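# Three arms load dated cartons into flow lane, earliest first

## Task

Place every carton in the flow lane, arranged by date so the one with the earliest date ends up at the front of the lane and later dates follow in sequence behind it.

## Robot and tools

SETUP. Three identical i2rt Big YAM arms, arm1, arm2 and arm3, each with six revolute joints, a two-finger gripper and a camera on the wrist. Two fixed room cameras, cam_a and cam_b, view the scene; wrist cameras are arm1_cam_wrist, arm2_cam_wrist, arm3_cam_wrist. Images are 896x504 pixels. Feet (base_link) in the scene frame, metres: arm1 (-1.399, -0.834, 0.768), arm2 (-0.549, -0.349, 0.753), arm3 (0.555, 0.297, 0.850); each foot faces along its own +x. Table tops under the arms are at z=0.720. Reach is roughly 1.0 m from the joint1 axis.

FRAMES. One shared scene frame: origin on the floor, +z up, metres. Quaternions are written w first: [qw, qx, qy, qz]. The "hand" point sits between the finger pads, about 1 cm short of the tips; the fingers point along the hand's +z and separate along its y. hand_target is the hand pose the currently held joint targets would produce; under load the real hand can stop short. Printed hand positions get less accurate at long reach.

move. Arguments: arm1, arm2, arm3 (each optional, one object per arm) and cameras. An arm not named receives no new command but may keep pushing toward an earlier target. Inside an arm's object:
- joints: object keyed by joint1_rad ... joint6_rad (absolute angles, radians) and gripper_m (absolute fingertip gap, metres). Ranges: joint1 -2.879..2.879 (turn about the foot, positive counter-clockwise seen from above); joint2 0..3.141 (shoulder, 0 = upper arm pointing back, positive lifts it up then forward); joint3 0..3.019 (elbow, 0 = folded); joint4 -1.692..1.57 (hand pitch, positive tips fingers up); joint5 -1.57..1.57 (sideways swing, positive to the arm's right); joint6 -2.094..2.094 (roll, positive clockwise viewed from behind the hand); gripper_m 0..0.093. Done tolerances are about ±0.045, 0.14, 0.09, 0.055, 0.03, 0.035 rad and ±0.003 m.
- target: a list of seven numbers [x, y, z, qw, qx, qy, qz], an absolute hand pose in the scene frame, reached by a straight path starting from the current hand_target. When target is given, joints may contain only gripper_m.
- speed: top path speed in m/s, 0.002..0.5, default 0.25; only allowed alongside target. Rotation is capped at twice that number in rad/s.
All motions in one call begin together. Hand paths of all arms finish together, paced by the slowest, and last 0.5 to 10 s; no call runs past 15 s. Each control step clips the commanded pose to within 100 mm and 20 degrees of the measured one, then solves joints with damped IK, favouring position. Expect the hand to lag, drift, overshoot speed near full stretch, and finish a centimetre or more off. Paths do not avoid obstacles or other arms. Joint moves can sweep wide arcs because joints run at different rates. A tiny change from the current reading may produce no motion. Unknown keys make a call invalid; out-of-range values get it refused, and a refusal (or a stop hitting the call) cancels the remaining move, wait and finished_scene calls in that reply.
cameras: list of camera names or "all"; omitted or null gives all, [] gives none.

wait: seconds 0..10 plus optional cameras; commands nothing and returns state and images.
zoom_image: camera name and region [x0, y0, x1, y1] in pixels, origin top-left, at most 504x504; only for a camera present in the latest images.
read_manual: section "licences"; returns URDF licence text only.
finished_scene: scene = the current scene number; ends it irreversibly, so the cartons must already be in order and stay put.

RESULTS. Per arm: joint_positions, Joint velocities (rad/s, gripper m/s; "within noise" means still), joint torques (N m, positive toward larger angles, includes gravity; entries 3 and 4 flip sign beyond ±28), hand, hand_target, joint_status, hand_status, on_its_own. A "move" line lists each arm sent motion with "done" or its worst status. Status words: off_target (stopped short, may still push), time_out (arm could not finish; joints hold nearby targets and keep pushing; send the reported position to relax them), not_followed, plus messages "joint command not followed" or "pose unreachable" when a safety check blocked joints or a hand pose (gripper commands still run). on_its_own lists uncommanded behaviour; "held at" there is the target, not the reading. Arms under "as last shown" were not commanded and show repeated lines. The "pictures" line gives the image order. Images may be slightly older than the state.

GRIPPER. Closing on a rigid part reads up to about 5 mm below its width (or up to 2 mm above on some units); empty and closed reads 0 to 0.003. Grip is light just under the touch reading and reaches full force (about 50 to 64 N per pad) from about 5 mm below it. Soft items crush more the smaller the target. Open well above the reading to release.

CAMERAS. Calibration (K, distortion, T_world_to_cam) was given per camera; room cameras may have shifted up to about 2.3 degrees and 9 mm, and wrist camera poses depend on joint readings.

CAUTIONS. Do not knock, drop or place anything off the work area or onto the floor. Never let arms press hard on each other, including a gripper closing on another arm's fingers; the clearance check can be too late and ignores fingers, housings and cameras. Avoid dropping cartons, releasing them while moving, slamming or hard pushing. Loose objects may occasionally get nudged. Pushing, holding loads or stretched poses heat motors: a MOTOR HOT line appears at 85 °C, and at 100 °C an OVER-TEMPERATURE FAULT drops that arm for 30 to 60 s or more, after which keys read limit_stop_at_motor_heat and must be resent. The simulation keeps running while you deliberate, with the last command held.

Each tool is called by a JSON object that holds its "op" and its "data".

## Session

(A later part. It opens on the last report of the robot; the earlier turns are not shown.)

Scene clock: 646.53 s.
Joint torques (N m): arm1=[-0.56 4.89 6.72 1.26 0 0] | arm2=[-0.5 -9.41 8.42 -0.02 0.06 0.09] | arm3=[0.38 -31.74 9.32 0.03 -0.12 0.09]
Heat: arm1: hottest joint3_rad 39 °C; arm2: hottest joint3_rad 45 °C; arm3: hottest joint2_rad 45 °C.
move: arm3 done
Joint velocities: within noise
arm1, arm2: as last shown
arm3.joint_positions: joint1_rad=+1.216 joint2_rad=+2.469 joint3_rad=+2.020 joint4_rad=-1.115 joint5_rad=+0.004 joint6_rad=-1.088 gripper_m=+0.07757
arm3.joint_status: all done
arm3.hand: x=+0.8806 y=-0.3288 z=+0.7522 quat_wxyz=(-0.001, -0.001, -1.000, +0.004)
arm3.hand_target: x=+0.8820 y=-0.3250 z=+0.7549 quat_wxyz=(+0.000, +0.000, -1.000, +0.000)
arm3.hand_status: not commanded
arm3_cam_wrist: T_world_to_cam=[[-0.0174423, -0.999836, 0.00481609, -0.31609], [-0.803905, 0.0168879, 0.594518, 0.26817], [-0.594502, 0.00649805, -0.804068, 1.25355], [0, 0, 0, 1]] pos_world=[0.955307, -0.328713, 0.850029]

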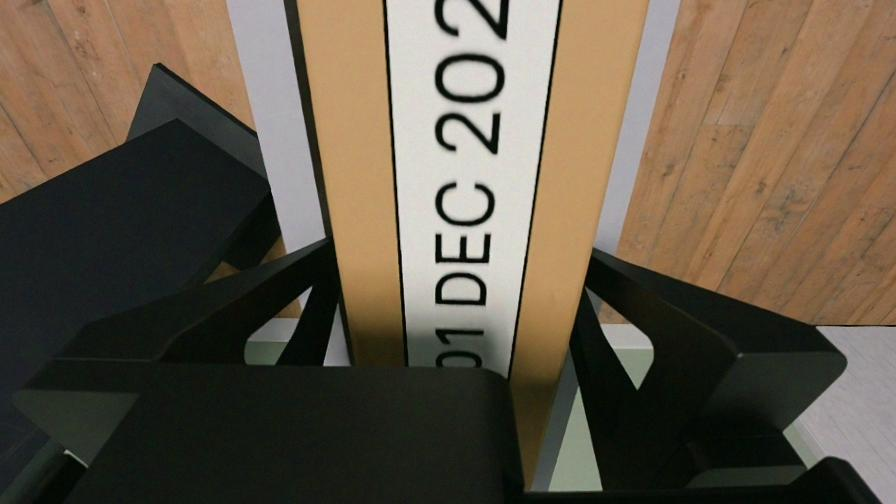

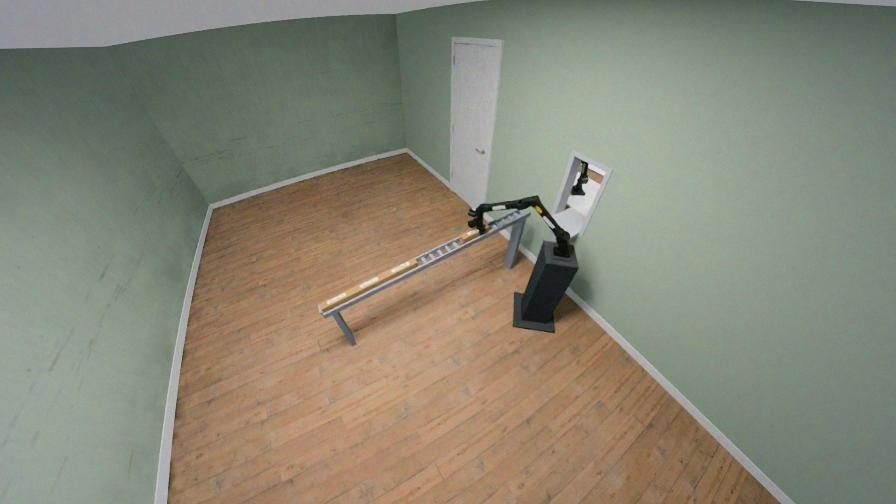

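{"op": "move", "data": {"arm3": {"target": [0.87, -0.325, 0.86, 0, 0, 1, 0], "speed": 0.15}, "cameras": ["arm3_cam_wrist", "cam_b"]}}

{"op": "zoom_image", "data": {"camera": "cam_b", "region": [400, 190, 540, 268]}}

Scene clock: 649.60 s.
Joint torques (N m): arm1=[-0.62 4.89 6.71 1.26 0 0] | arm2=[-0.56 -9.41 8.43 -0.01 0.05 0.09] | arm3=[-0.79 -29.63 12.96 0.03 -0.11 -0.03]
Heat: arm1: hottest joint3_rad 39 °C; arm2: hottest joint3_rad 45 °C; arm3: hottest joint2_rad 45 °C.
move: arm3 off_target
Joint velocities: within noise
arm1, arm2: as last shown
arm3.joint_positions: joint1_rad=+1.215 joint2_rad=+2.317 joint3_rad=+2.018 joint4_rad=-1.284 joint5_rad=+0.004 joint6_rad=-1.092 gripper_m=+0.07793
arm3.joint_status: not commanded
arm3.hand: x=+0.8729 y=-0.3155 z=+0.8546 quat_wxyz=(+0.004, +0.001, -1.000, -0.005)
arm3.hand_target: x=+0.8699 y=-0.3248 z=+0.8600 quat_wxyz=(+0.000, +0.000, -1.000, +0.000)
arm3.hand_status: off_target (0.011 m and 0.7 deg from the pose sent, 0.108 m and 0.4 deg at the start)
arm3_cam_wrist: T_world_to_cam=[[-0.013642, -0.999839, -0.0116971, -0.292701], [-0.79878, 0.00386052, 0.60161, 0.186224], [-0.601468, 0.0175506, -0.798704, 1.33615], [0, 0, 0, 1]] pos_world=[0.948412, -0.316823, 0.951732]

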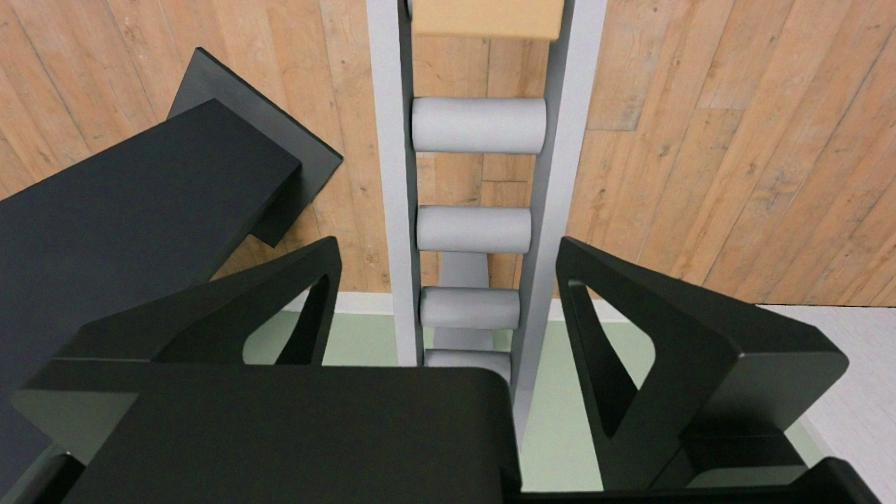

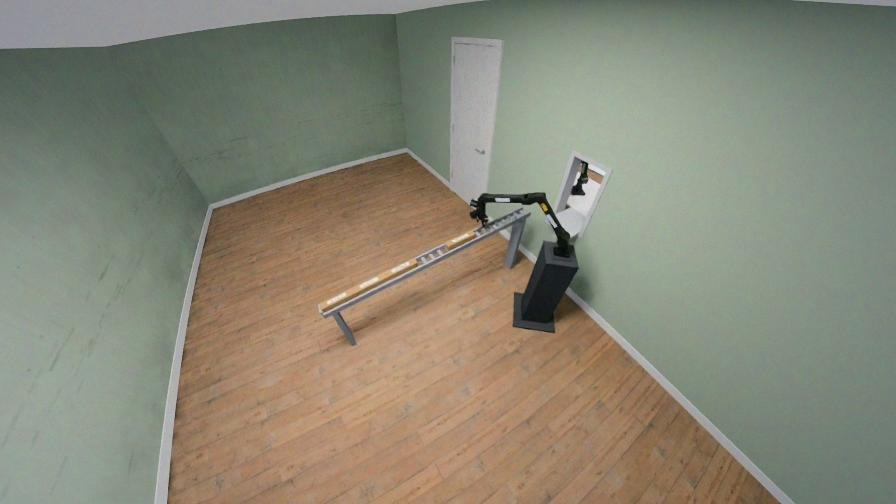

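Scaled by 3.600 (camera's finer frame: 1280x720).

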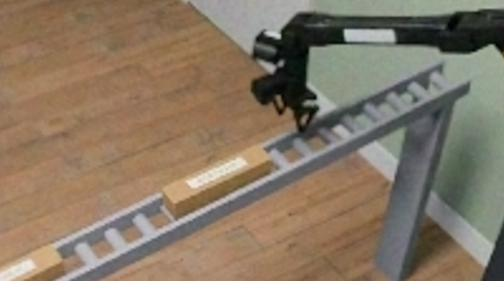

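{"op": "move", "data": {"arm2": {"target": [-0.5015, 0.0155, 0.80, 0, 0, 1, 0], "speed": 0.25}, "arm3": {"joints": {"joint1_rad": 1.0, "joint2_rad": 1.95, "joint3_rad": 1.9, "joint4_rad": -1.52, "joint5_rad": 0, "joint6_rad": -1.306, "gripper_m": 0.093}}, "cameras": ["arm2_cam_wrist", "cam_b"]}}

{"op": "zoom_image", "data": {"camera": "cam_b", "region": [300, 190, 540, 324]}}

Scene clock: 656.33 s.
Joint torques (N m): arm1=[-0.56 4.84 6.71 1.25 0 -0.01] | arm2=[-0.5 -8.23 7.77 0.64 -0.01 0.09] | arm3=[-0.03 -23.47 11.3 0.16 -0.08 -0.03]
Heat: arm1: hottest joint3_rad 39 °C; arm2: hottest joint3_rad 45 °C; arm3: hottest joint2_rad 45 °C.
move: arm2 done; arm3 done
Joint velocities: within noise
arm1: as last shown
arm2.joint_positions: joint1_rad=-1.159 joint2_rad=+1.456 joint3_rad=+0.870 joint4_rad=-0.964 joint5_rad=-0.009 joint6_rad=+1.426 gripper_m=+0.09311
arm2.joint_status: not commanded
arm2.hand: x=-0.5033 y=+0.0178 z=+0.8067 quat_wxyz=(-0.002, +0.009, -1.000, -0.005)
arm2.hand_target: x=-0.5016 y=+0.0154 z=+0.8001 quat_wxyz=(+0.000, +0.000, -1.000, +0.000)
arm2.hand_status: done (0.007 m and 1.1 deg from the pose sent, 0.132 m and 1.6 deg at the start)
arm3.joint_positions: joint1_rad=+1.001 joint2_rad=+1.932 joint3_rad=+1.895 joint4_rad=-1.513 joint5_rad=+0.001 joint6_rad=-1.298 gripper_m=+0.09291
arm3.joint_status: all done
arm3.hand: x=+0.7131 y=-0.2875 z=+1.0510 quat_wxyz=(-0.003, -0.003, -1.000, +0.010)
arm3.hand_target: x=+0.7128 y=-0.2881 z=+1.0425 quat_wxyz=(-0.001, +0.000, -1.000, +0.000)
arm3.hand_status: not commanded
arm2_cam_wrist: T_world_to_cam=[[0.0218953, -0.999755, 0.00317934, 0.0242682], [-0.826567, -0.0163132, 0.562602, -0.861508], [-0.562413, -0.0149463, -0.826722, 0.507003], [0, 0, 0, 1]] pos_world=[-0.427481, 0.0177861, 0.903759]

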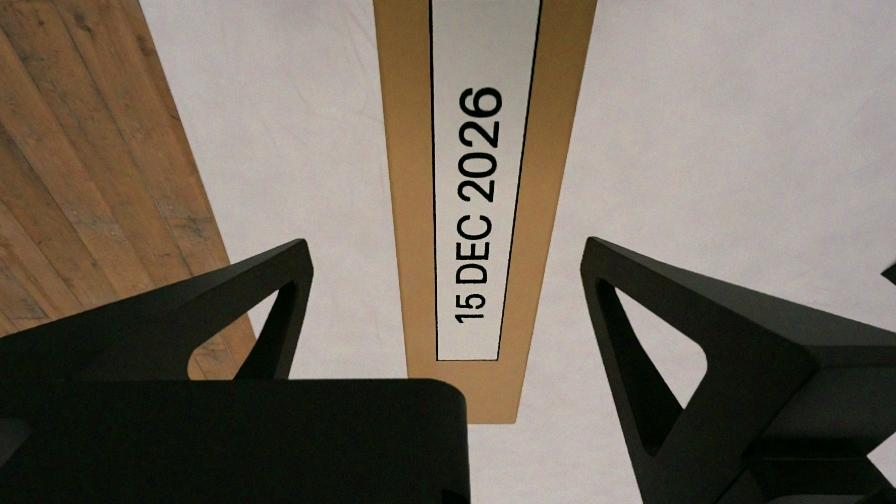

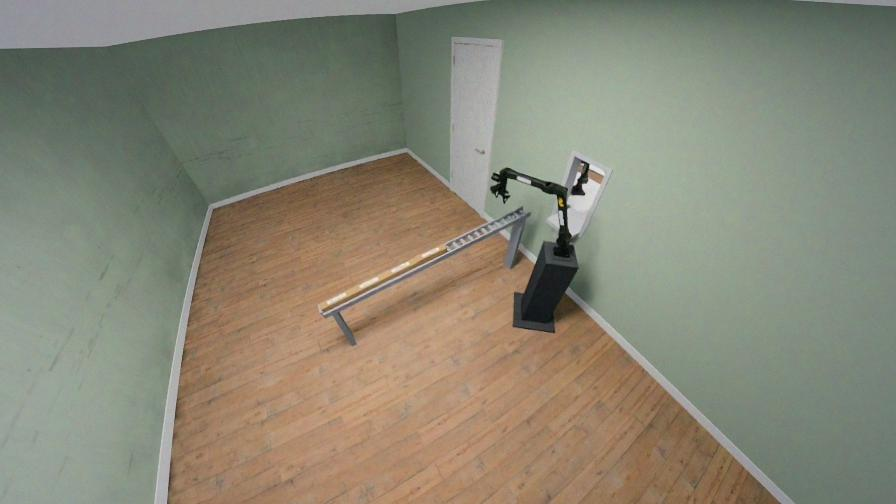

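Scaled by 2.100 (camera's finer frame: 1280x720).

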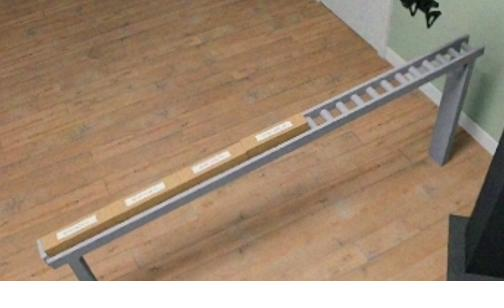

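{"op": "move", "data": {"arm2": {"target": [-0.5015, 0.006, 0.747, 0, 0, 1, 0], "speed": 0.2}, "arm3": {"joints": {"joint1_rad": -0.232, "joint2_rad": 1.321, "joint3_rad": 0.922, "joint4_rad": -1.172, "joint5_rad": 0, "joint6_rad": 0.604}}, "cameras": ["arm2_cam_wrist", "arm3_cam_wrist"]}}

Scene clock: 665.13 s.
Joint torques (N m): arm1=[-0.56 4.84 6.71 1.25 0.01 0] | arm2=[-0.67 -8.23 6.69 0.69 -0.01 0.07] | arm3=[-0.62 -11.75 10.07 0.65 0.01 0.14]
Heat: arm1: hottest joint3_rad 39 °C; arm2: hottest joint3_rad 45 °C; arm3: hottest joint2_rad 44 °C.
move: arm2 done; arm3 done
Joint velocities: within noise
arm1.joint_positions: joint1_rad=+0.217 joint2_rad=+0.494 joint3_rad=+1.498 joint4_rad=-1.492 joint5_rad=+0.002 joint6_rad=+0.004 gripper_m=+0.09297
arm1.joint_status: not commanded
arm1.hand: x=-1.4379 y=-0.9747 z=+1.3435 quat_wxyz=(-0.312, -0.683, -0.520, +0.407)
arm1.hand_target: x=-1.4404 y=-0.9756 z=+1.3418 quat_wxyz=(-0.305, -0.689, -0.518, +0.406)
arm1.hand_status: not commanded
arm2.joint_positions: joint1_rad=-1.159 joint2_rad=+1.537 joint3_rad=+0.786 joint4_rad=-0.797 joint5_rad=-0.009 joint6_rad=+1.426 gripper_m=+0.09311
arm2.joint_status: not commanded
arm2.hand: x=-0.5037 y=+0.0101 z=+0.7542 quat_wxyz=(-0.002, +0.009, -1.000, -0.006)
arm2.hand_target: x=-0.5016 y=+0.0059 z=+0.7472 quat_wxyz=(+0.000, +0.000, -1.000, +0.000)
arm2.hand_status: done (0.009 m and 1.2 deg from the pose sent, 0.061 m and 1.1 deg at the start)
arm3.joint_positions: joint1_rad=-0.224 joint2_rad=+1.319 joint3_rad=+0.923 joint4_rad=-1.180 joint5_rad=+0.002 joint6_rad=+0.595 gripper_m=+0.09300
arm3.joint_status: all done
arm3.hand: x=+0.2721 y=+0.1001 z=+0.9705 quat_wxyz=(+0.002, -1.000, -0.009, -0.003)
arm3.hand_target: x=+0.2694 y=+0.1012 z=+0.9696 quat_wxyz=(+0.000, -1.000, +0.000, -0.001)
arm3.hand_status: not commanded
arm2_cam_wrist: T_world_to_cam=[[0.0218446, -0.999761, 0.000523598, 0.0187871], [-0.82672, -0.0177692, 0.562332, -0.832252], [-0.562189, -0.0127168, -0.826911, 0.463491], [0, 0, 0, 1]] pos_world=[-0.427881, 0.00988833, 0.851258]
arm3_cam_wrist: T_world_to_cam=[[-0.00148261, 0.999997, 0.00212922, -0.100823], [0.800138, -0.0000908458, 0.599816, -0.798027], [0.599814, 0.00259297, -0.800135, 0.736068], [0, 0, 0, 1]] pos_world=[0.196879, 0.0988419, 1.06784]

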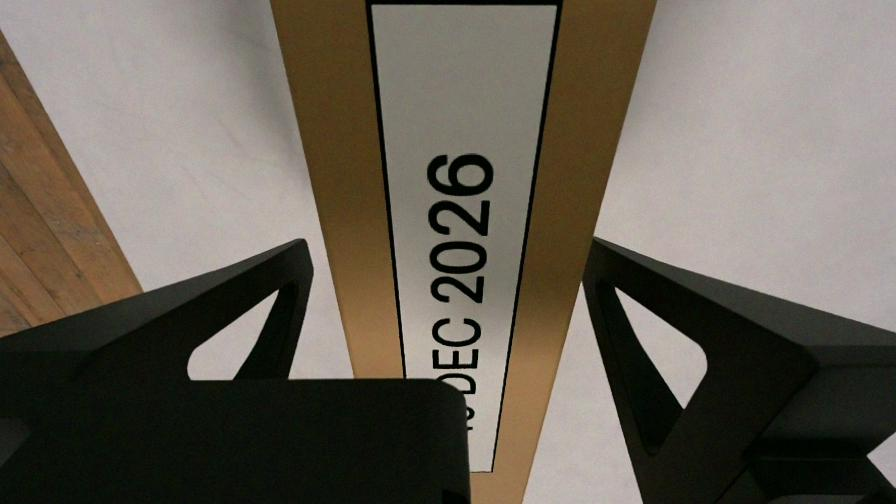

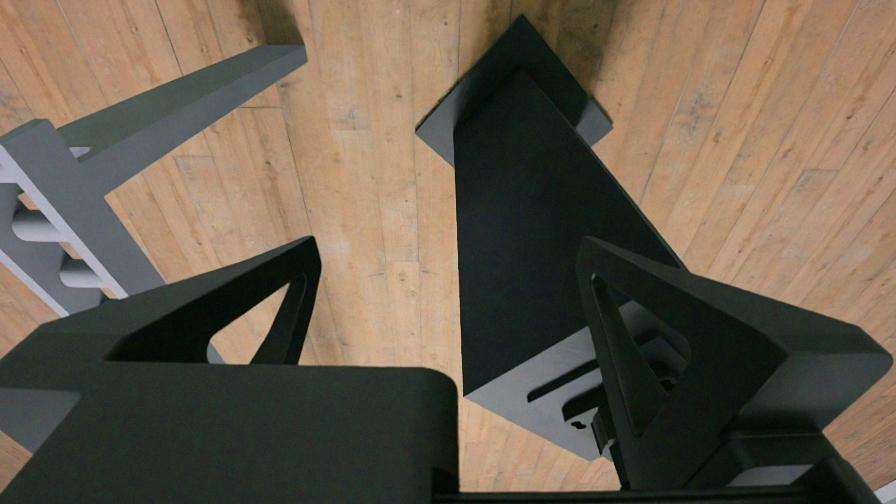

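{"op": "move", "data": {"arm2": {"joints": {"gripper_m": 0.05}}, "cameras": ["arm2_cam_wrist"]}}

{"op": "move", "data": {"arm2": {"target": [-0.5015, 0.006, 0.98, 0, 0, 1, 0], "speed": 0.25}, "cameras": ["arm2_cam_wrist"]}}

Scene clock: 668.27 s.
Joint torques (N m): arm1=[-0.62 4.89 6.72 1.28 0 0] | arm2=[-0.67 -8.18 6.69 0.66 -0.01 0.07] | arm3=[-0.56 -11.93 10.1 0.66 0.01 0.12]
Heat: arm1: hottest joint3_rad 39 °C; arm2: hottest joint3_rad 45 °C; arm3: hottest joint3_rad 45 °C.
move: arm2 off_target
Joint velocities: within noise
arm1, arm3: as last shown
arm2.joint_positions: joint1_rad=-1.159 joint2_rad=+1.537 joint3_rad=+0.786 joint4_rad=-0.797 joint5_rad=-0.009 joint6_rad=+1.427 gripper_m=+0.06056
arm2.joint_status: gripper_m off_target (ended at +0.06059, target +0.05000)
arm2.hand: x=-0.5037 y=+0.0099 z=+0.7541 quat_wxyz=(-0.002, +0.008, -1.000, -0.006)
arm2.hand_target: x=-0.5016 y=+0.0059 z=+0.7472 quat_wxyz=(+0.000, +0.000, -1.000, +0.000)
arm2.hand_status: not commanded
arm3.joint_positions: joint1_rad=-0.224 joint2_rad=+1.319 joint3_rad=+0.923 joint4_rad=-1.180 joint5_rad=+0.002 joint6_rad=+0.596 gripper_m=+0.09300
arm3.hand: x=+0.2721 y=+0.1001 z=+0.9705 quat_wxyz=(+0.002, -1.000, -0.008, -0.003)
arm2_cam_wrist: T_world_to_cam=[[0.0214944, -0.999769, 0.000893907, 0.0181243], [-0.826695, -0.0172706, 0.562385, -0.832321], [-0.56224, -0.0128271, -0.826875, 0.463298], [0, 0, 0, 1]] pos_world=[-0.427981, 0.00968818, 0.851158]

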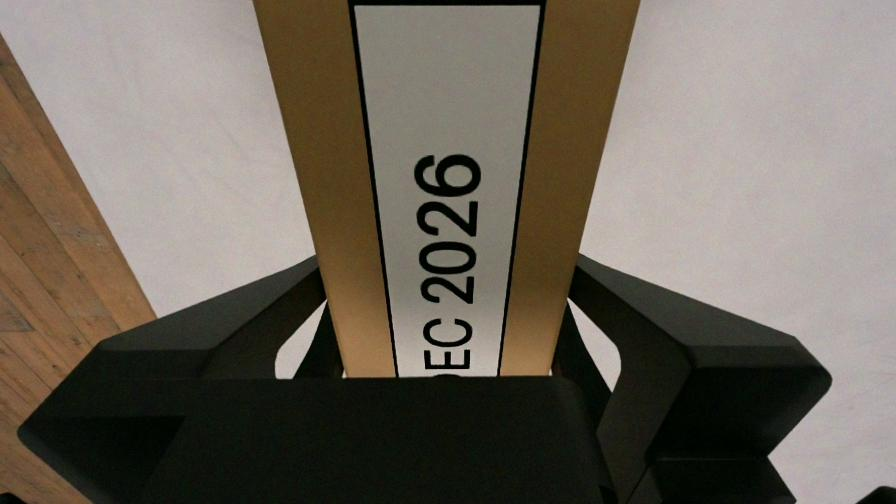

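Scene clock: 670.10 s.
Joint torques (N m): arm1=[-0.56 4.84 6.69 1.26 0 0] | arm2=[-0.91 -6.36 15.3 -0.35 0 0] | arm3=[-0.44 -11.99 10 0.68 0.02 0.14]
Heat: arm1: hottest joint3_rad 39 °C; arm2: hottest joint3_rad 45 °C; arm3: hottest joint3_rad 45 °C.
move: arm2 off_target
Joint velocities: within noise
arm1, arm3: as last shown
arm2.joint_positions: joint1_rad=-1.163 joint2_rad=+1.260 joint3_rad=+1.098 joint4_rad=-1.457 joint5_rad=-0.009 joint6_rad=+1.427 gripper_m=+0.06056
arm2.joint_status: not commanded
arm2.hand: x=-0.5075 y=-0.0137 z=+0.9543 quat_wxyz=(+0.003, +0.006, -1.000, +0.029)
arm2.hand_target: x=-0.5017 y=+0.0043 z=+0.9798 quat_wxyz=(+0.000, +0.000, -1.000, +0.000)
arm2.hand_status: off_target (0.033 m and 3.4 deg from the pose sent, 0.226 m and 1.2 deg at the start)
arm2_cam_wrist: T_world_to_cam=[[0.0168281, -0.997363, 0.0705997, -0.0744625], [-0.821563, 0.0264512, 0.569504, -0.951986], [-0.569869, -0.0675858, -0.818951, 0.614303], [0, 0, 0, 1]] pos_world=[-0.430791, -0.00756683, 1.0505]

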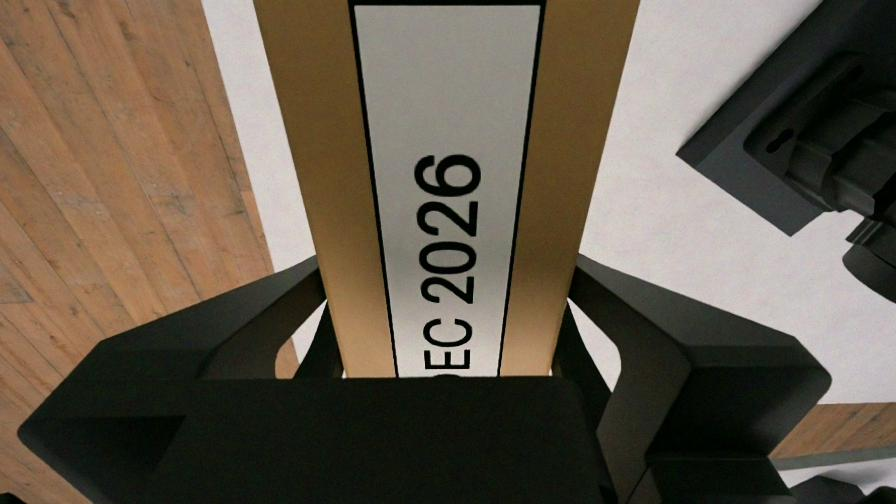

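{"op": "move", "data": {"arm2": {"joints": {"joint1_rad": -1.592, "joint2_rad": 1.444, "joint3_rad": 1.2, "joint4_rad": -1.328, "joint5_rad": 0, "joint6_rad": 1.01}}, "cameras": ["arm2_cam_wrist"]}}

{"op": "move", "data": {"arm2": {"target": [-0.02, 0.012, 0.89, 0, 0, 1, 0], "speed": 0.25}, "cameras": ["arm2_cam_wrist", "arm3_cam_wrist"]}}

Scene clock: 677.60 s.
Joint torques (N m): arm1=[-0.62 4.84 6.69 1.26 0 0] | arm2=[0.03 -11.63 13.79 0.25 0.01 -0.13] | arm3=[-0.44 -11.87 10.09 0.62 0.02 0.14]
Heat: arm1: hottest joint3_rad 39 °C; arm2: hottest joint3_rad 46 °C; arm3: hottest joint3_rad 45 °C.
move: arm2 done
Joint velocities: within noise
arm1, arm3: as last shown
arm2.joint_positions: joint1_rad=-1.595 joint2_rad=+1.458 joint3_rad=+1.144 joint4_rad=-1.332 joint5_rad=+0.001 joint6_rad=+1.021 gripper_m=+0.06056
arm2.joint_status: all done
arm2.hand: x=-0.3404 y=-0.0167 z=+0.9026 quat_wxyz=(+0.014, -0.007, -0.999, +0.038)
arm2.hand_target: x=-0.3310 y=+0.0014 z=+0.9277 quat_wxyz=(-0.004, +0.000, -1.000, +0.006)
arm2.hand_status: not commanded
arm2_cam_wrist: T_world_to_cam=[[-0.0081399, -0.99602, 0.0887543, -0.101443], [-0.807748, 0.0588708, 0.586581, -0.795439], [-0.589471, -0.0669164, -0.805013, 0.647728], [0, 0, 0, 1]] pos_world=[-0.261524, -0.0108677, 0.997022]

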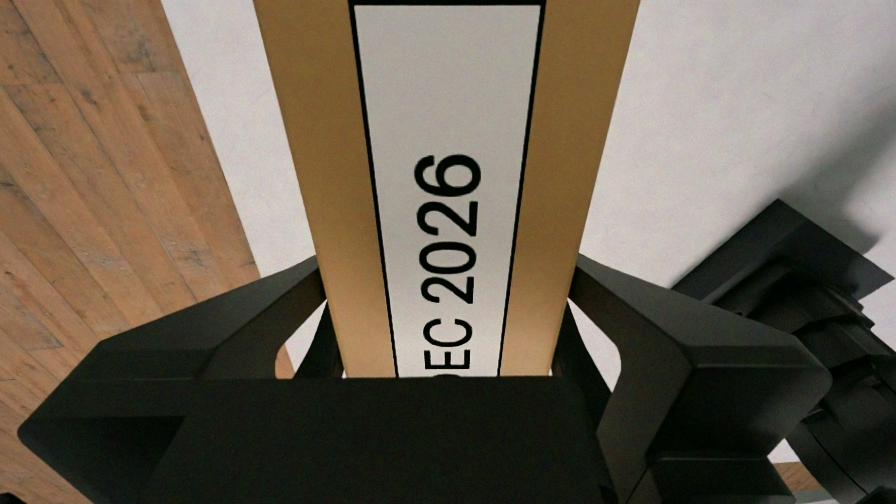

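Scene clock: 679.93 s.
Joint torques (N m): arm1=[-0.5 4.89 6.71 1.28 0.01 -0.01] | arm2=[-0.15 -19.55 15.45 -0.35 -0.07 -0.11] | arm3=[-0.44 -11.75 10.1 0.66 0.01 0.14]
Heat: arm1: hottest joint3_rad 39 °C; arm2: hottest joint3_rad 47 °C; arm3: hottest joint3_rad 45 °C.
move: arm2 off_target
Joint velocities: within noise
arm1, arm3: as last shown
arm2.joint_positions: joint1_rad=-2.010 joint2_rad=+2.051 joint3_rad=+1.856 joint4_rad=-1.429 joint5_rad=-0.012 joint6_rad=+0.604 gripper_m=+0.06056
arm2.joint_status: not commanded
arm2.hand: x=-0.0373 y=-0.0010 z=+0.8692 quat_wxyz=(+0.021, -0.006, -1.000, +0.016)
arm2.hand_target: x=-0.0215 y=+0.0111 z=+0.8903 quat_wxyz=(-0.001, +0.000, -1.000, +0.000)
arm2.hand_status: off_target (0.030 m and 3.1 deg from the pose sent, 0.322 m and 4.7 deg at the start)
arm2_cam_wrist: T_world_to_cam=[[-0.00642001, -0.998999, 0.044272, -0.0416844], [-0.800482, 0.0316685, 0.59852, -0.542044], [-0.599323, -0.0315965, -0.799884, 0.795783], [0, 0, 0, 1]] pos_world=[0.0427671, 0.000667028, 0.962804]
arm3_cam_wrist: T_world_to_cam=[[-0.00106343, 0.999997, 0.00206431, -0.100936], [0.80014, -0.000387306, 0.599813, -0.797995], [0.599812, 0.00228959, -0.800138, 0.7361], [0, 0, 0, 1]] pos_world=[0.196879, 0.0989413, 1.06784]

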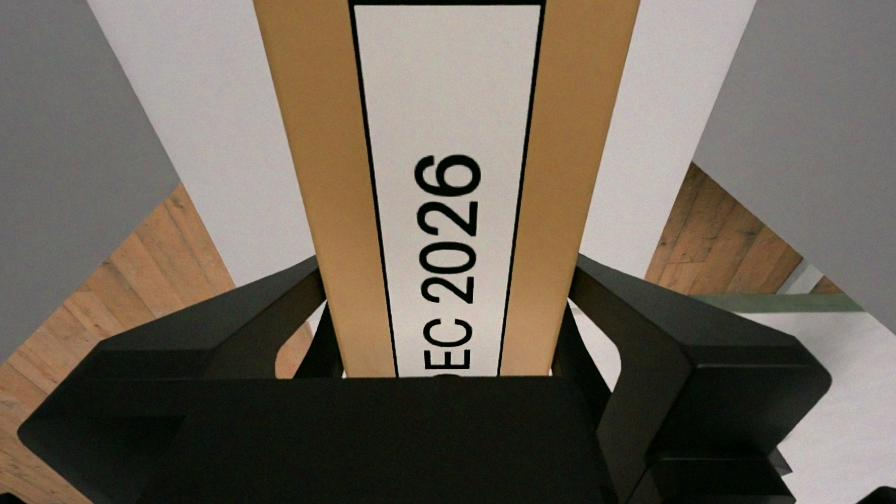

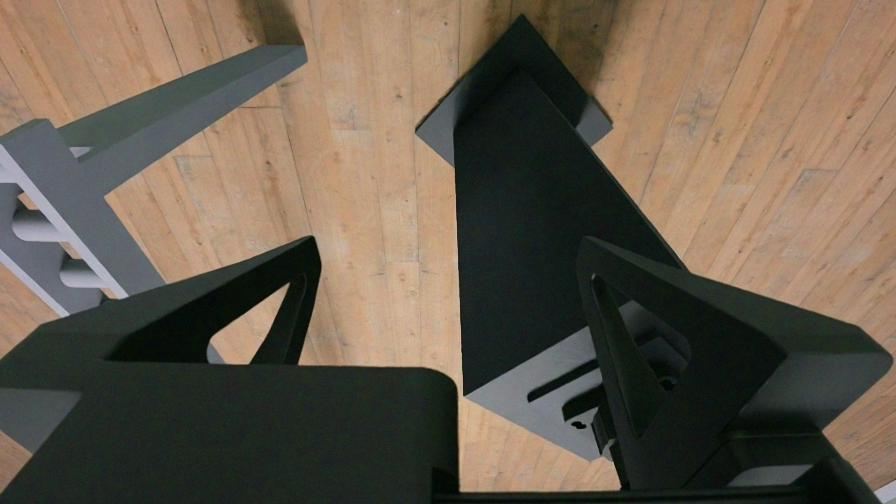

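{"op": "move", "data": {"arm2": {"target": [-0.012, 0.012, 0.80, 0, 0, 1, 0], "speed": 0.15}, "cameras": []}}

{"op": "move", "data": {"arm2": {"target": [-0.012, 0.012, 0.77, 0, 0, 1, 0], "speed": 0.08}, "cameras": ["arm2_cam_wrist"]}}

Scene clock: 683.70 s.
Joint torques (N m): arm1=[-0.62 4.84 6.69 1.26 0.01 0] | arm2=[-0.5 -21.36 9.61 0.59 -0.06 -0.12] | arm3=[-0.38 -11.75 10.06 0.69 0 0.14]
Heat: arm1: hottest joint3_rad 39 °C; arm2: hottest joint3_rad 47 °C; arm3: hottest joint3_rad 45 °C.
move: arm2 done
Joint velocities: within noise
arm1, arm3: as last shown
arm2.joint_positions: joint1_rad=-2.010 joint2_rad=+2.147 joint3_rad=+1.825 joint4_rad=-1.262 joint5_rad=-0.013 joint6_rad=+0.599 gripper_m=+0.06056
arm2.joint_status: not commanded
arm2.hand: x=-0.0155 y=+0.0124 z=+0.7980 quat_wxyz=(+0.004, -0.003, -1.000, +0.004)
arm2.hand_target: x=-0.0121 y=+0.0121 z=+0.8000 quat_wxyz=(+0.000, +0.000, -1.000, +0.000)
arm2.hand_status: done (0.004 m and 0.8 deg from the pose sent, 0.075 m and 3.1 deg at the start)

Scene clock: 684.77 s.
Joint torques (N m): arm1=[-0.62 4.89 6.69 1.24 0 0] | arm2=[-0.32 -19.6 8.85 0.62 -0.08 -0.12] | arm3=[-0.56 -11.93 10.07 0.65 0.01 0.14]
Heat: arm1: hottest joint3_rad 39 °C; arm2: hottest joint3_rad 47 °C; arm3: hottest joint3_rad 45 °C.
move: arm2 done
Joint velocities: within noise
arm1, arm3: as last shown
arm2.joint_positions: joint1_rad=-2.010 joint2_rad=+2.162 joint3_rad=+1.799 joint4_rad=-1.199 joint5_rad=-0.013 joint6_rad=+0.599 gripper_m=+0.06056
arm2.joint_status: not commanded
arm2.hand: x=-0.0120 y=+0.0144 z=+0.7791 quat_wxyz=(-0.004, -0.003, -1.000, -0.002)
arm2.hand_target: x=-0.0121 y=+0.0120 z=+0.7701 quat_wxyz=(+0.000, +0.000, -1.000, +0.000)
arm2.hand_status: done (0.009 m and 0.6 deg from the pose sent, 0.028 m and 0.8 deg at the start)
arm2_cam_wrist: T_world_to_cam=[[-0.00187618, -0.99995, 0.00983358, 0.00479023], [-0.829563, 0.00704753, 0.558369, -0.4371], [-0.55841, -0.00710997, -0.829534, 0.762529], [0, 0, 0, 1]] pos_world=[0.0632112, 0.013292, 0.87656]

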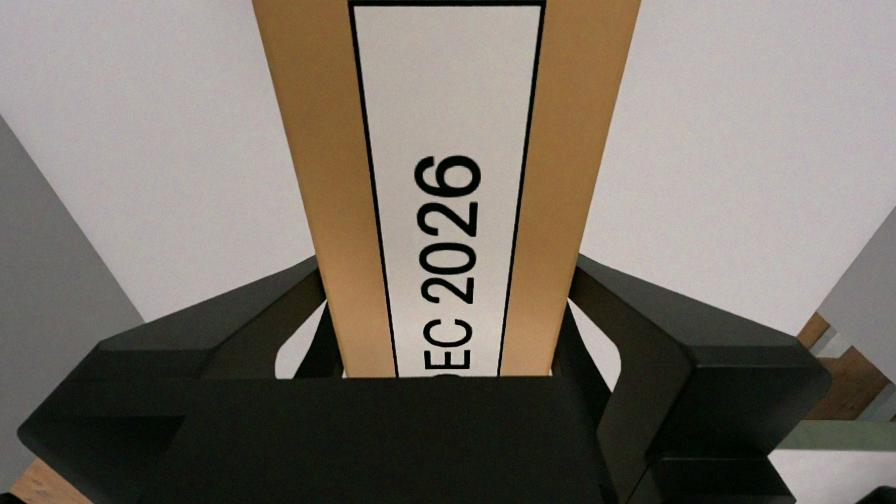

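{"op": "move", "data": {"arm2": {"target": [-0.012, 0.012, 0.757, 0, 0, 1, 0], "speed": 0.08}, "cameras": []}}

{"op": "move", "data": {"arm2": {"joints": {"gripper_m": 0.093}}, "cameras": ["arm2_cam_wrist"]}}

Scene clock: 687.67 s.
Joint torques (N m): arm1=[-0.62 4.89 6.69 1.26 0.01 -0.01] | arm2=[-0.44 -19.19 8.12 1.37 -0.06 -0.11] | arm3=[-0.73 -11.75 10.07 0.68 0 0.15]
Heat: arm1: hottest joint3_rad 39 °C; arm2: hottest joint3_rad 47 °C; arm3: hottest joint3_rad 45 °C.
move: arm2 off_target
Joint velocities: within noise
arm1, arm3: as last shown
arm2.joint_positions: joint1_rad=-2.010 joint2_rad=+2.162 joint3_rad=+1.796 joint4_rad=-1.190 joint5_rad=-0.013 joint6_rad=+0.599 gripper_m=+0.06056
arm2.joint_status: not commanded
arm2.hand: x=-0.0109 y=+0.0151 z=+0.7782 quat_wxyz=(-0.007, -0.003, -1.000, -0.004)
arm2.hand_target: x=-0.0125 y=+0.0118 z=+0.7574 quat_wxyz=(+0.000, +0.000, -1.000, +0.000)
arm2.hand_status: off_target (0.021 m and 1.0 deg from the pose sent, 0.022 m and 0.6 deg at the start)

Scene clock: 688.30 s.
Joint torques (N m): arm1=[-0.44 4.84 6.69 1.26 0 0] | arm2=[-0.44 -19.25 8.25 0.77 -0.05 -0.11] | arm3=[-0.44 -11.75 10.07 0.69 -0.01 0.14]
Heat: arm1: hottest joint3_rad 39 °C; arm2: hottest joint3_rad 47 °C; arm3: hottest joint3_rad 45 °C.
move: arm2 done
Joint velocities: within noise
arm1.joint_positions: joint1_rad=+0.217 joint2_rad=+0.494 joint3_rad=+1.498 joint4_rad=-1.492 joint5_rad=+0.002 joint6_rad=+0.004 gripper_m=+0.09297
arm1.joint_status: not commanded
arm1.hand: x=-1.4379 y=-0.9747 z=+1.3435 quat_wxyz=(-0.312, -0.683, -0.520, +0.407)
arm1.hand_target: x=-1.4404 y=-0.9756 z=+1.3418 quat_wxyz=(-0.305, -0.689, -0.518, +0.406)
arm1.hand_status: not commanded
arm2.joint_positions: joint1_rad=-2.010 joint2_rad=+2.163 joint3_rad=+1.794 joint4_rad=-1.175 joint5_rad=-0.013 joint6_rad=+0.599 gripper_m=+0.09284
arm2.joint_status: all done
arm2.hand: x=-0.0085 y=+0.0168 z=+0.7774 quat_wxyz=(-0.012, -0.003, -1.000, -0.007)
arm2.hand_target: x=-0.0126 y=+0.0117 z=+0.7574 quat_wxyz=(+0.000, +0.000, -1.000, +0.000)
arm2.hand_status: not commanded
arm3.joint_positions: joint1_rad=-0.224 joint2_rad=+1.319 joint3_rad=+0.923 joint4_rad=-1.180 joint5_rad=+0.002 joint6_rad=+0.596 gripper_m=+0.09300
arm3.joint_status: not commanded
arm3.hand: x=+0.2721 y=+0.1001 z=+0.9705 quat_wxyz=(+0.002, -1.000, -0.008, -0.003)
arm3.hand_target: x=+0.2694 y=+0.1012 z=+0.9696 quat_wxyz=(+0.000, -1.000, +0.000, -0.001)
arm3.hand_status: not commanded
arm2_cam_wrist: T_world_to_cam=[[-0.001683, -0.999998, -0.00143372, 0.0159673], [-0.838358, 0.000629409, 0.545119, -0.422932], [-0.545117, 0.0021194, -0.838357, 0.770049], [0, 0, 0, 1]] pos_world=[0.0652248, 0.0146014, 0.876147]

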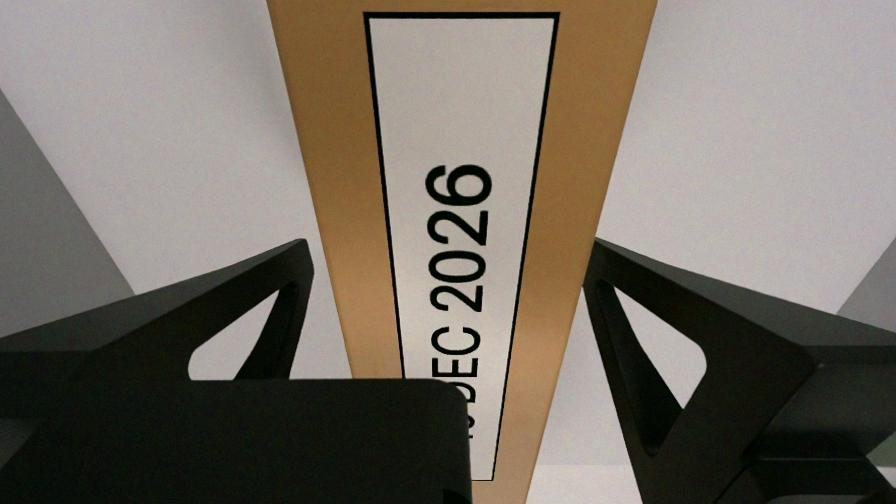

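{"op": "move", "data": {"arm2": {"target": [-0.025, 0.008, 0.93, 0, 0, 1, 0], "speed": 0.25}, "cameras": []}}

{"op": "move", "data": {"arm2": {"target": [-0.33, 0.0, 0.935, 0, 0, 1, 0], "speed": 0.35}, "cameras": ["arm3_cam_wrist"]}}

{"op": "move", "data": {"arm2": {"joints": {"joint1_rad": 2.281, "joint2_rad": 1.6, "joint3_rad": 1.445, "joint4_rad": -1.416, "joint5_rad": 0, "joint6_rad": -0.419}}, "arm3": {"target": [-0.01, 0.0155, 0.93, 0, 1, 0, 0], "speed": 0.25}, "cameras": ["arm2_cam_wrist", "arm3_cam_wrist"]}}

Scene clock: 694.90 s.
Joint torques (N m): arm1=[-0.62 4.89 6.69 1.24 0 -0.01] | arm2=[-0.21 -17.61 14.12 -0.1 -0.03 -0.09] | arm3=[-0.44 -11.87 10.11 0.61 0 0.14]
Heat: arm1: hottest joint3_rad 39 °C; arm2: hottest joint3_rad 47 °C; arm3: hottest joint3_rad 45 °C.
move: arm2 off_target
Joint velocities: within noise
arm1, arm3: as last shown
arm2.joint_positions: joint1_rad=-2.010 joint2_rad=+2.009 joint3_rad=+1.937 joint4_rad=-1.518 joint5_rad=-0.013 joint6_rad=+0.599 gripper_m=+0.09294
arm2.joint_status: not commanded
arm2.hand: x=-0.0365 y=+0.0006 z=+0.9255 quat_wxyz=(+0.007, -0.003, -1.000, +0.006)
arm2.hand_target: x=-0.0256 y=+0.0077 z=+0.9299 quat_wxyz=(-0.001, +0.000, -1.000, +0.000)
arm2.hand_status: off_target (0.014 m and 1.1 deg from the pose sent, 0.154 m and 1.7 deg at the start)

Scene clock: 696.90 s.
Joint torques (N m): arm1=[-0.56 4.84 6.71 1.26 0 0] | arm2=[0.32 -10.58 8.68 0.69 0.12 0.06] | arm3=[-0.44 -11.81 10.09 0.64 0.01 0.14]
Heat: arm1: hottest joint3_rad 39 °C; arm2: hottest joint3_rad 47 °C; arm3: hottest joint3_rad 45 °C.
move: arm2 done
Joint velocities: within noise
arm1, arm3: as last shown
arm2.joint_positions: joint1_rad=-1.608 joint2_rad=+1.434 joint3_rad=+1.224 joint4_rad=-1.351 joint5_rad=-0.016 joint6_rad=+0.989 gripper_m=+0.09294
arm2.joint_status: not commanded
arm2.hand: x=-0.3267 y=+0.0010 z=+0.9406 quat_wxyz=(-0.001, +0.003, -1.000, -0.003)
arm2.hand_target: x=-0.3300 y=+0.0000 z=+0.9351 quat_wxyz=(+0.000, +0.000, -1.000, +0.000)
arm2.hand_status: done (0.007 m and 0.4 deg from the pose sent, 0.294 m and 1.1 deg at the start)
arm3_cam_wrist: T_world_to_cam=[[-0.00106343, 0.999997, 0.00206431, -0.100936], [0.80014, -0.000387306, 0.599813, -0.797995], [0.599812, 0.00228959, -0.800138, 0.7361], [0, 0, 0, 1]] pos_world=[0.196879, 0.0989413, 1.06784]

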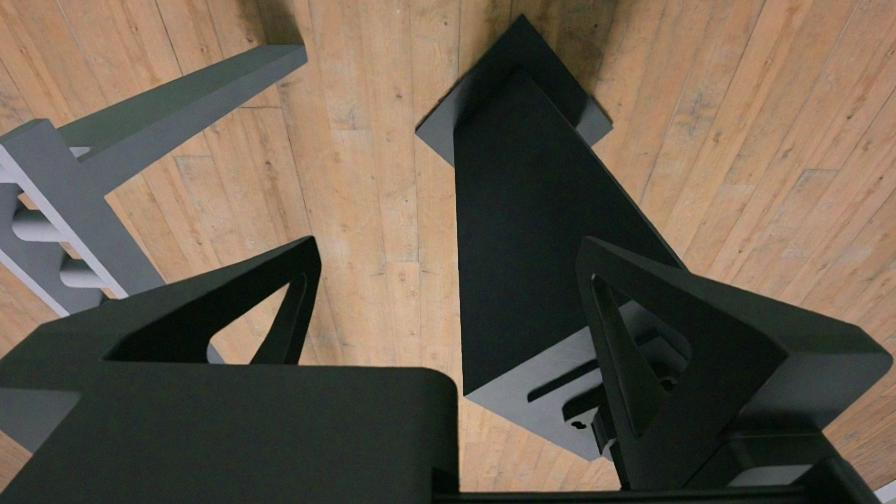

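Scene clock: 699.60 s.
Joint torques (N m): arm1=[-0.56 4.84 6.68 1.28 0 0] | arm2=[-0.03 -13.63 11.77 -0.1 -0.02 -0.11] | arm3=[-0.67 -23.36 14.84 0.02 0.04 -0.03]
Heat: arm1: hottest joint3_rad 39 °C; arm2: hottest joint3_rad 48 °C; arm3: hottest joint3_rad 45 °C.
move: arm2 done; arm3 off_target
Joint velocities: within noise
arm1: as last shown
arm2.joint_positions: joint1_rad=+2.281 joint2_rad=+1.604 joint3_rad=+1.422 joint4_rad=-1.408 joint5_rad=-0.001 joint6_rad=-0.409 gripper_m=+0.09305
arm2.joint_status: all done
arm2.hand: x=-0.4705 y=-0.8131 z=+0.9509 quat_wxyz=(+0.001, +0.475, +0.880, +0.005)
arm2.hand_target: x=-0.4699 y=-0.8179 z=+0.9615 quat_wxyz=(+0.007, +0.471, +0.882, -0.003)
arm2.hand_status: not commanded
arm3.joint_positions: joint1_rad=-0.363 joint2_rad=+2.036 joint3_rad=+1.744 joint4_rad=-1.284 joint5_rad=+0.002 joint6_rad=+0.473 gripper_m=+0.09300
arm3.joint_status: not commanded
arm3.hand: x=+0.0047 y=+0.0171 z=+0.9314 quat_wxyz=(+0.002, -1.000, +0.000, -0.003)
arm3.hand_target: x=-0.0094 y=+0.0158 z=+0.9299 quat_wxyz=(+0.000, -1.000, +0.000, +0.000)
arm3.hand_status: off_target (0.015 m and 0.4 deg from the pose sent, 0.297 m and 1.0 deg at the start)
arm2_cam_wrist: T_world_to_cam=[[-0.833784, -0.552082, 0.00302867, -0.845987], [-0.45318, 0.68753, 0.567389, -0.185684], [-0.315328, 0.471708, -0.823444, 1.14112], [0, 0, 0, 1]] pos_world=[-0.429694, -0.877663, 1.04756]
arm3_cam_wrist: T_world_to_cam=[[0.0153321, 0.999881, 0.00168174, -0.0177623], [0.799736, -0.0132726, 0.600205, -0.560697], [0.600156, -0.00785744, -0.799845, 0.865262], [0, 0, 0, 1]] pos_world=[-0.0706104, 0.0171171, 1.02864]

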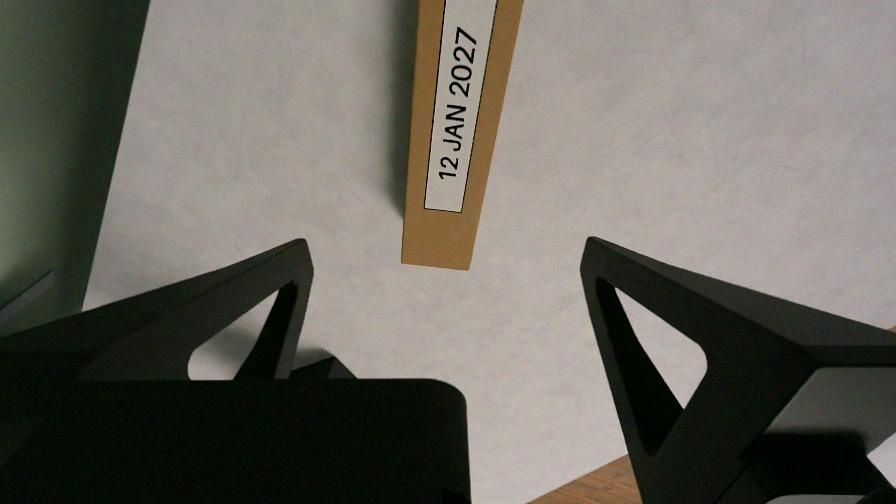

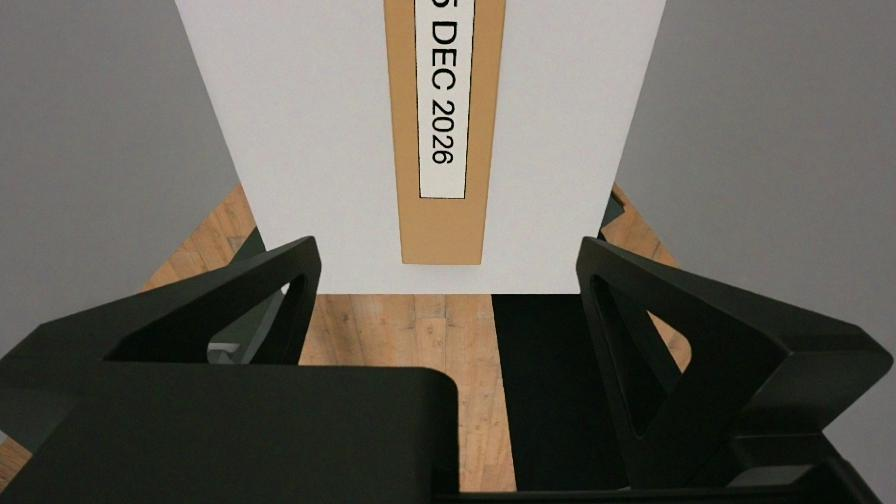

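{"op": "move", "data": {"arm2": {"target": [-0.472, -0.828, 0.83, 0, 0.5255, 0.8508, 0], "speed": 0.25}, "arm3": {"target": [-0.026, 0.0145, 0.766, 0, 1, 0, 0], "speed": 0.2}, "cameras": ["arm2_cam_wrist", "arm3_cam_wrist"]}}

Scene clock: 713.30 s.
Joint torques (N m): arm1=[-0.56 4.84 6.69 1.28 0 0] | arm2=[-0.56 -13.04 8.34 0.75 0.03 0.09] | arm3=[-0.79 -25.7 11 0.68 0.02 -0.04]
Heat: arm1: hottest joint3_rad 39 °C; arm2: hottest joint3_rad 50 °C; arm3: hottest joint3_rad 45 °C.
move: arm2 off_target; arm3 off_target
Joint velocities: within noise
arm1: as last shown
arm2.joint_positions: joint1_rad=+2.281 joint2_rad=+1.719 joint3_rad=+1.263 joint4_rad=-1.113 joint5_rad=+0.006 joint6_rad=-0.312 gripper_m=+0.09305
arm2.joint_status: not commanded
arm2.hand: x=-0.4680 y=-0.8295 z=+0.8403 quat_wxyz=(+0.005, +0.518, +0.855, -0.005)
arm2.hand_target: x=-0.4721 y=-0.8277 z=+0.8301 quat_wxyz=(+0.000, +0.526, +0.851, +0.000)
arm2.hand_status: off_target (0.011 m and 1.3 deg from the pose sent, 0.122 m and 6.7 deg at the start)
arm3.joint_positions: joint1_rad=-0.371 joint2_rad=+2.272 joint3_rad=+1.705 joint4_rad=-1.008 joint5_rad=+0.002 joint6_rad=+0.463 gripper_m=+0.09300
arm3.joint_status: not commanded
arm3.hand: x=-0.0169 y=+0.0113 z=+0.7738 quat_wxyz=(+0.002, -1.000, -0.001, -0.002)
arm3.hand_target: x=-0.0257 y=+0.0147 z=+0.7661 quat_wxyz=(+0.000, -1.000, +0.000, +0.000)
arm3.hand_status: off_target (0.012 m and 0.4 deg from the pose sent, 0.168 m and 0.4 deg at the start)
arm2_cam_wrist: T_world_to_cam=[[-0.883713, -0.467759, 0.0158772, -0.816859], [-0.381809, 0.740122, 0.553572, -0.0219264], [-0.27069, 0.483137, -0.83265, 1.09668], [0, 0, 0, 1]] pos_world=[-0.43338, -0.895714, 0.938261]
arm3_cam_wrist: T_world_to_cam=[[0.0131077, 0.999913, 0.0011534, -0.0111156], [0.80036, -0.0111832, 0.599416, -0.448244], [0.599377, -0.00693382, -0.800437, 0.752638], [0, 0, 0, 1]] pos_world=[-0.0922115, 0.0113205, 0.871136]

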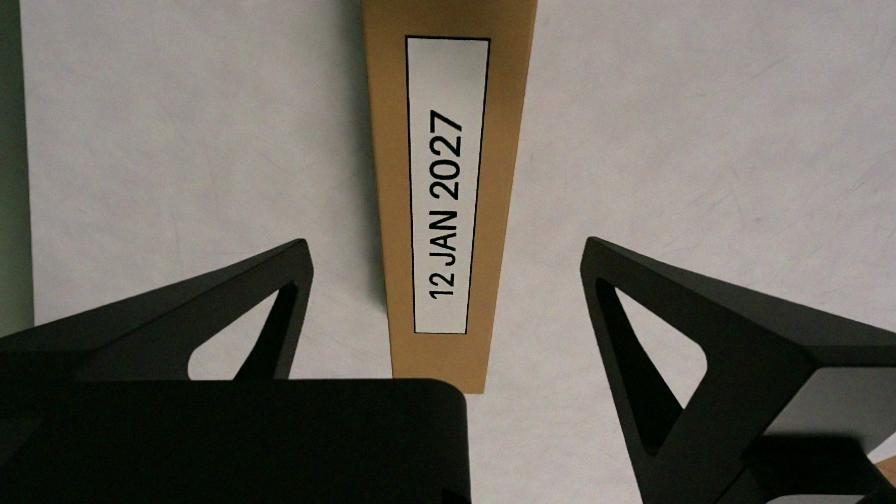

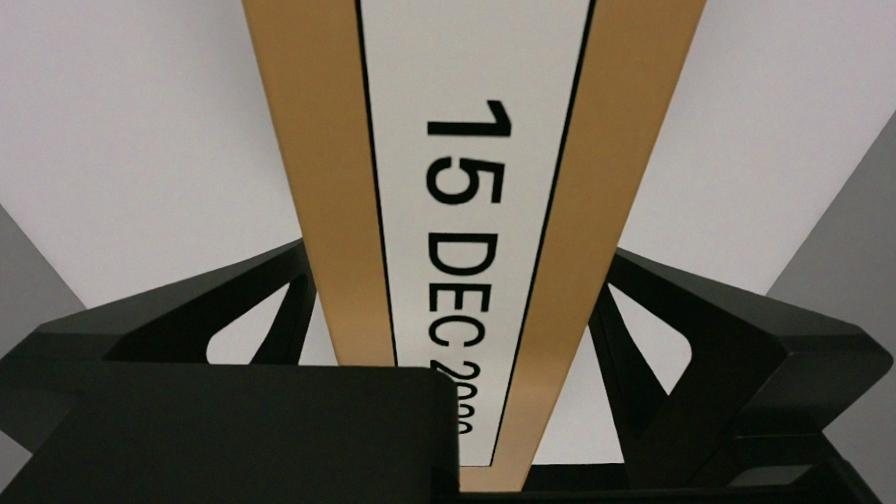

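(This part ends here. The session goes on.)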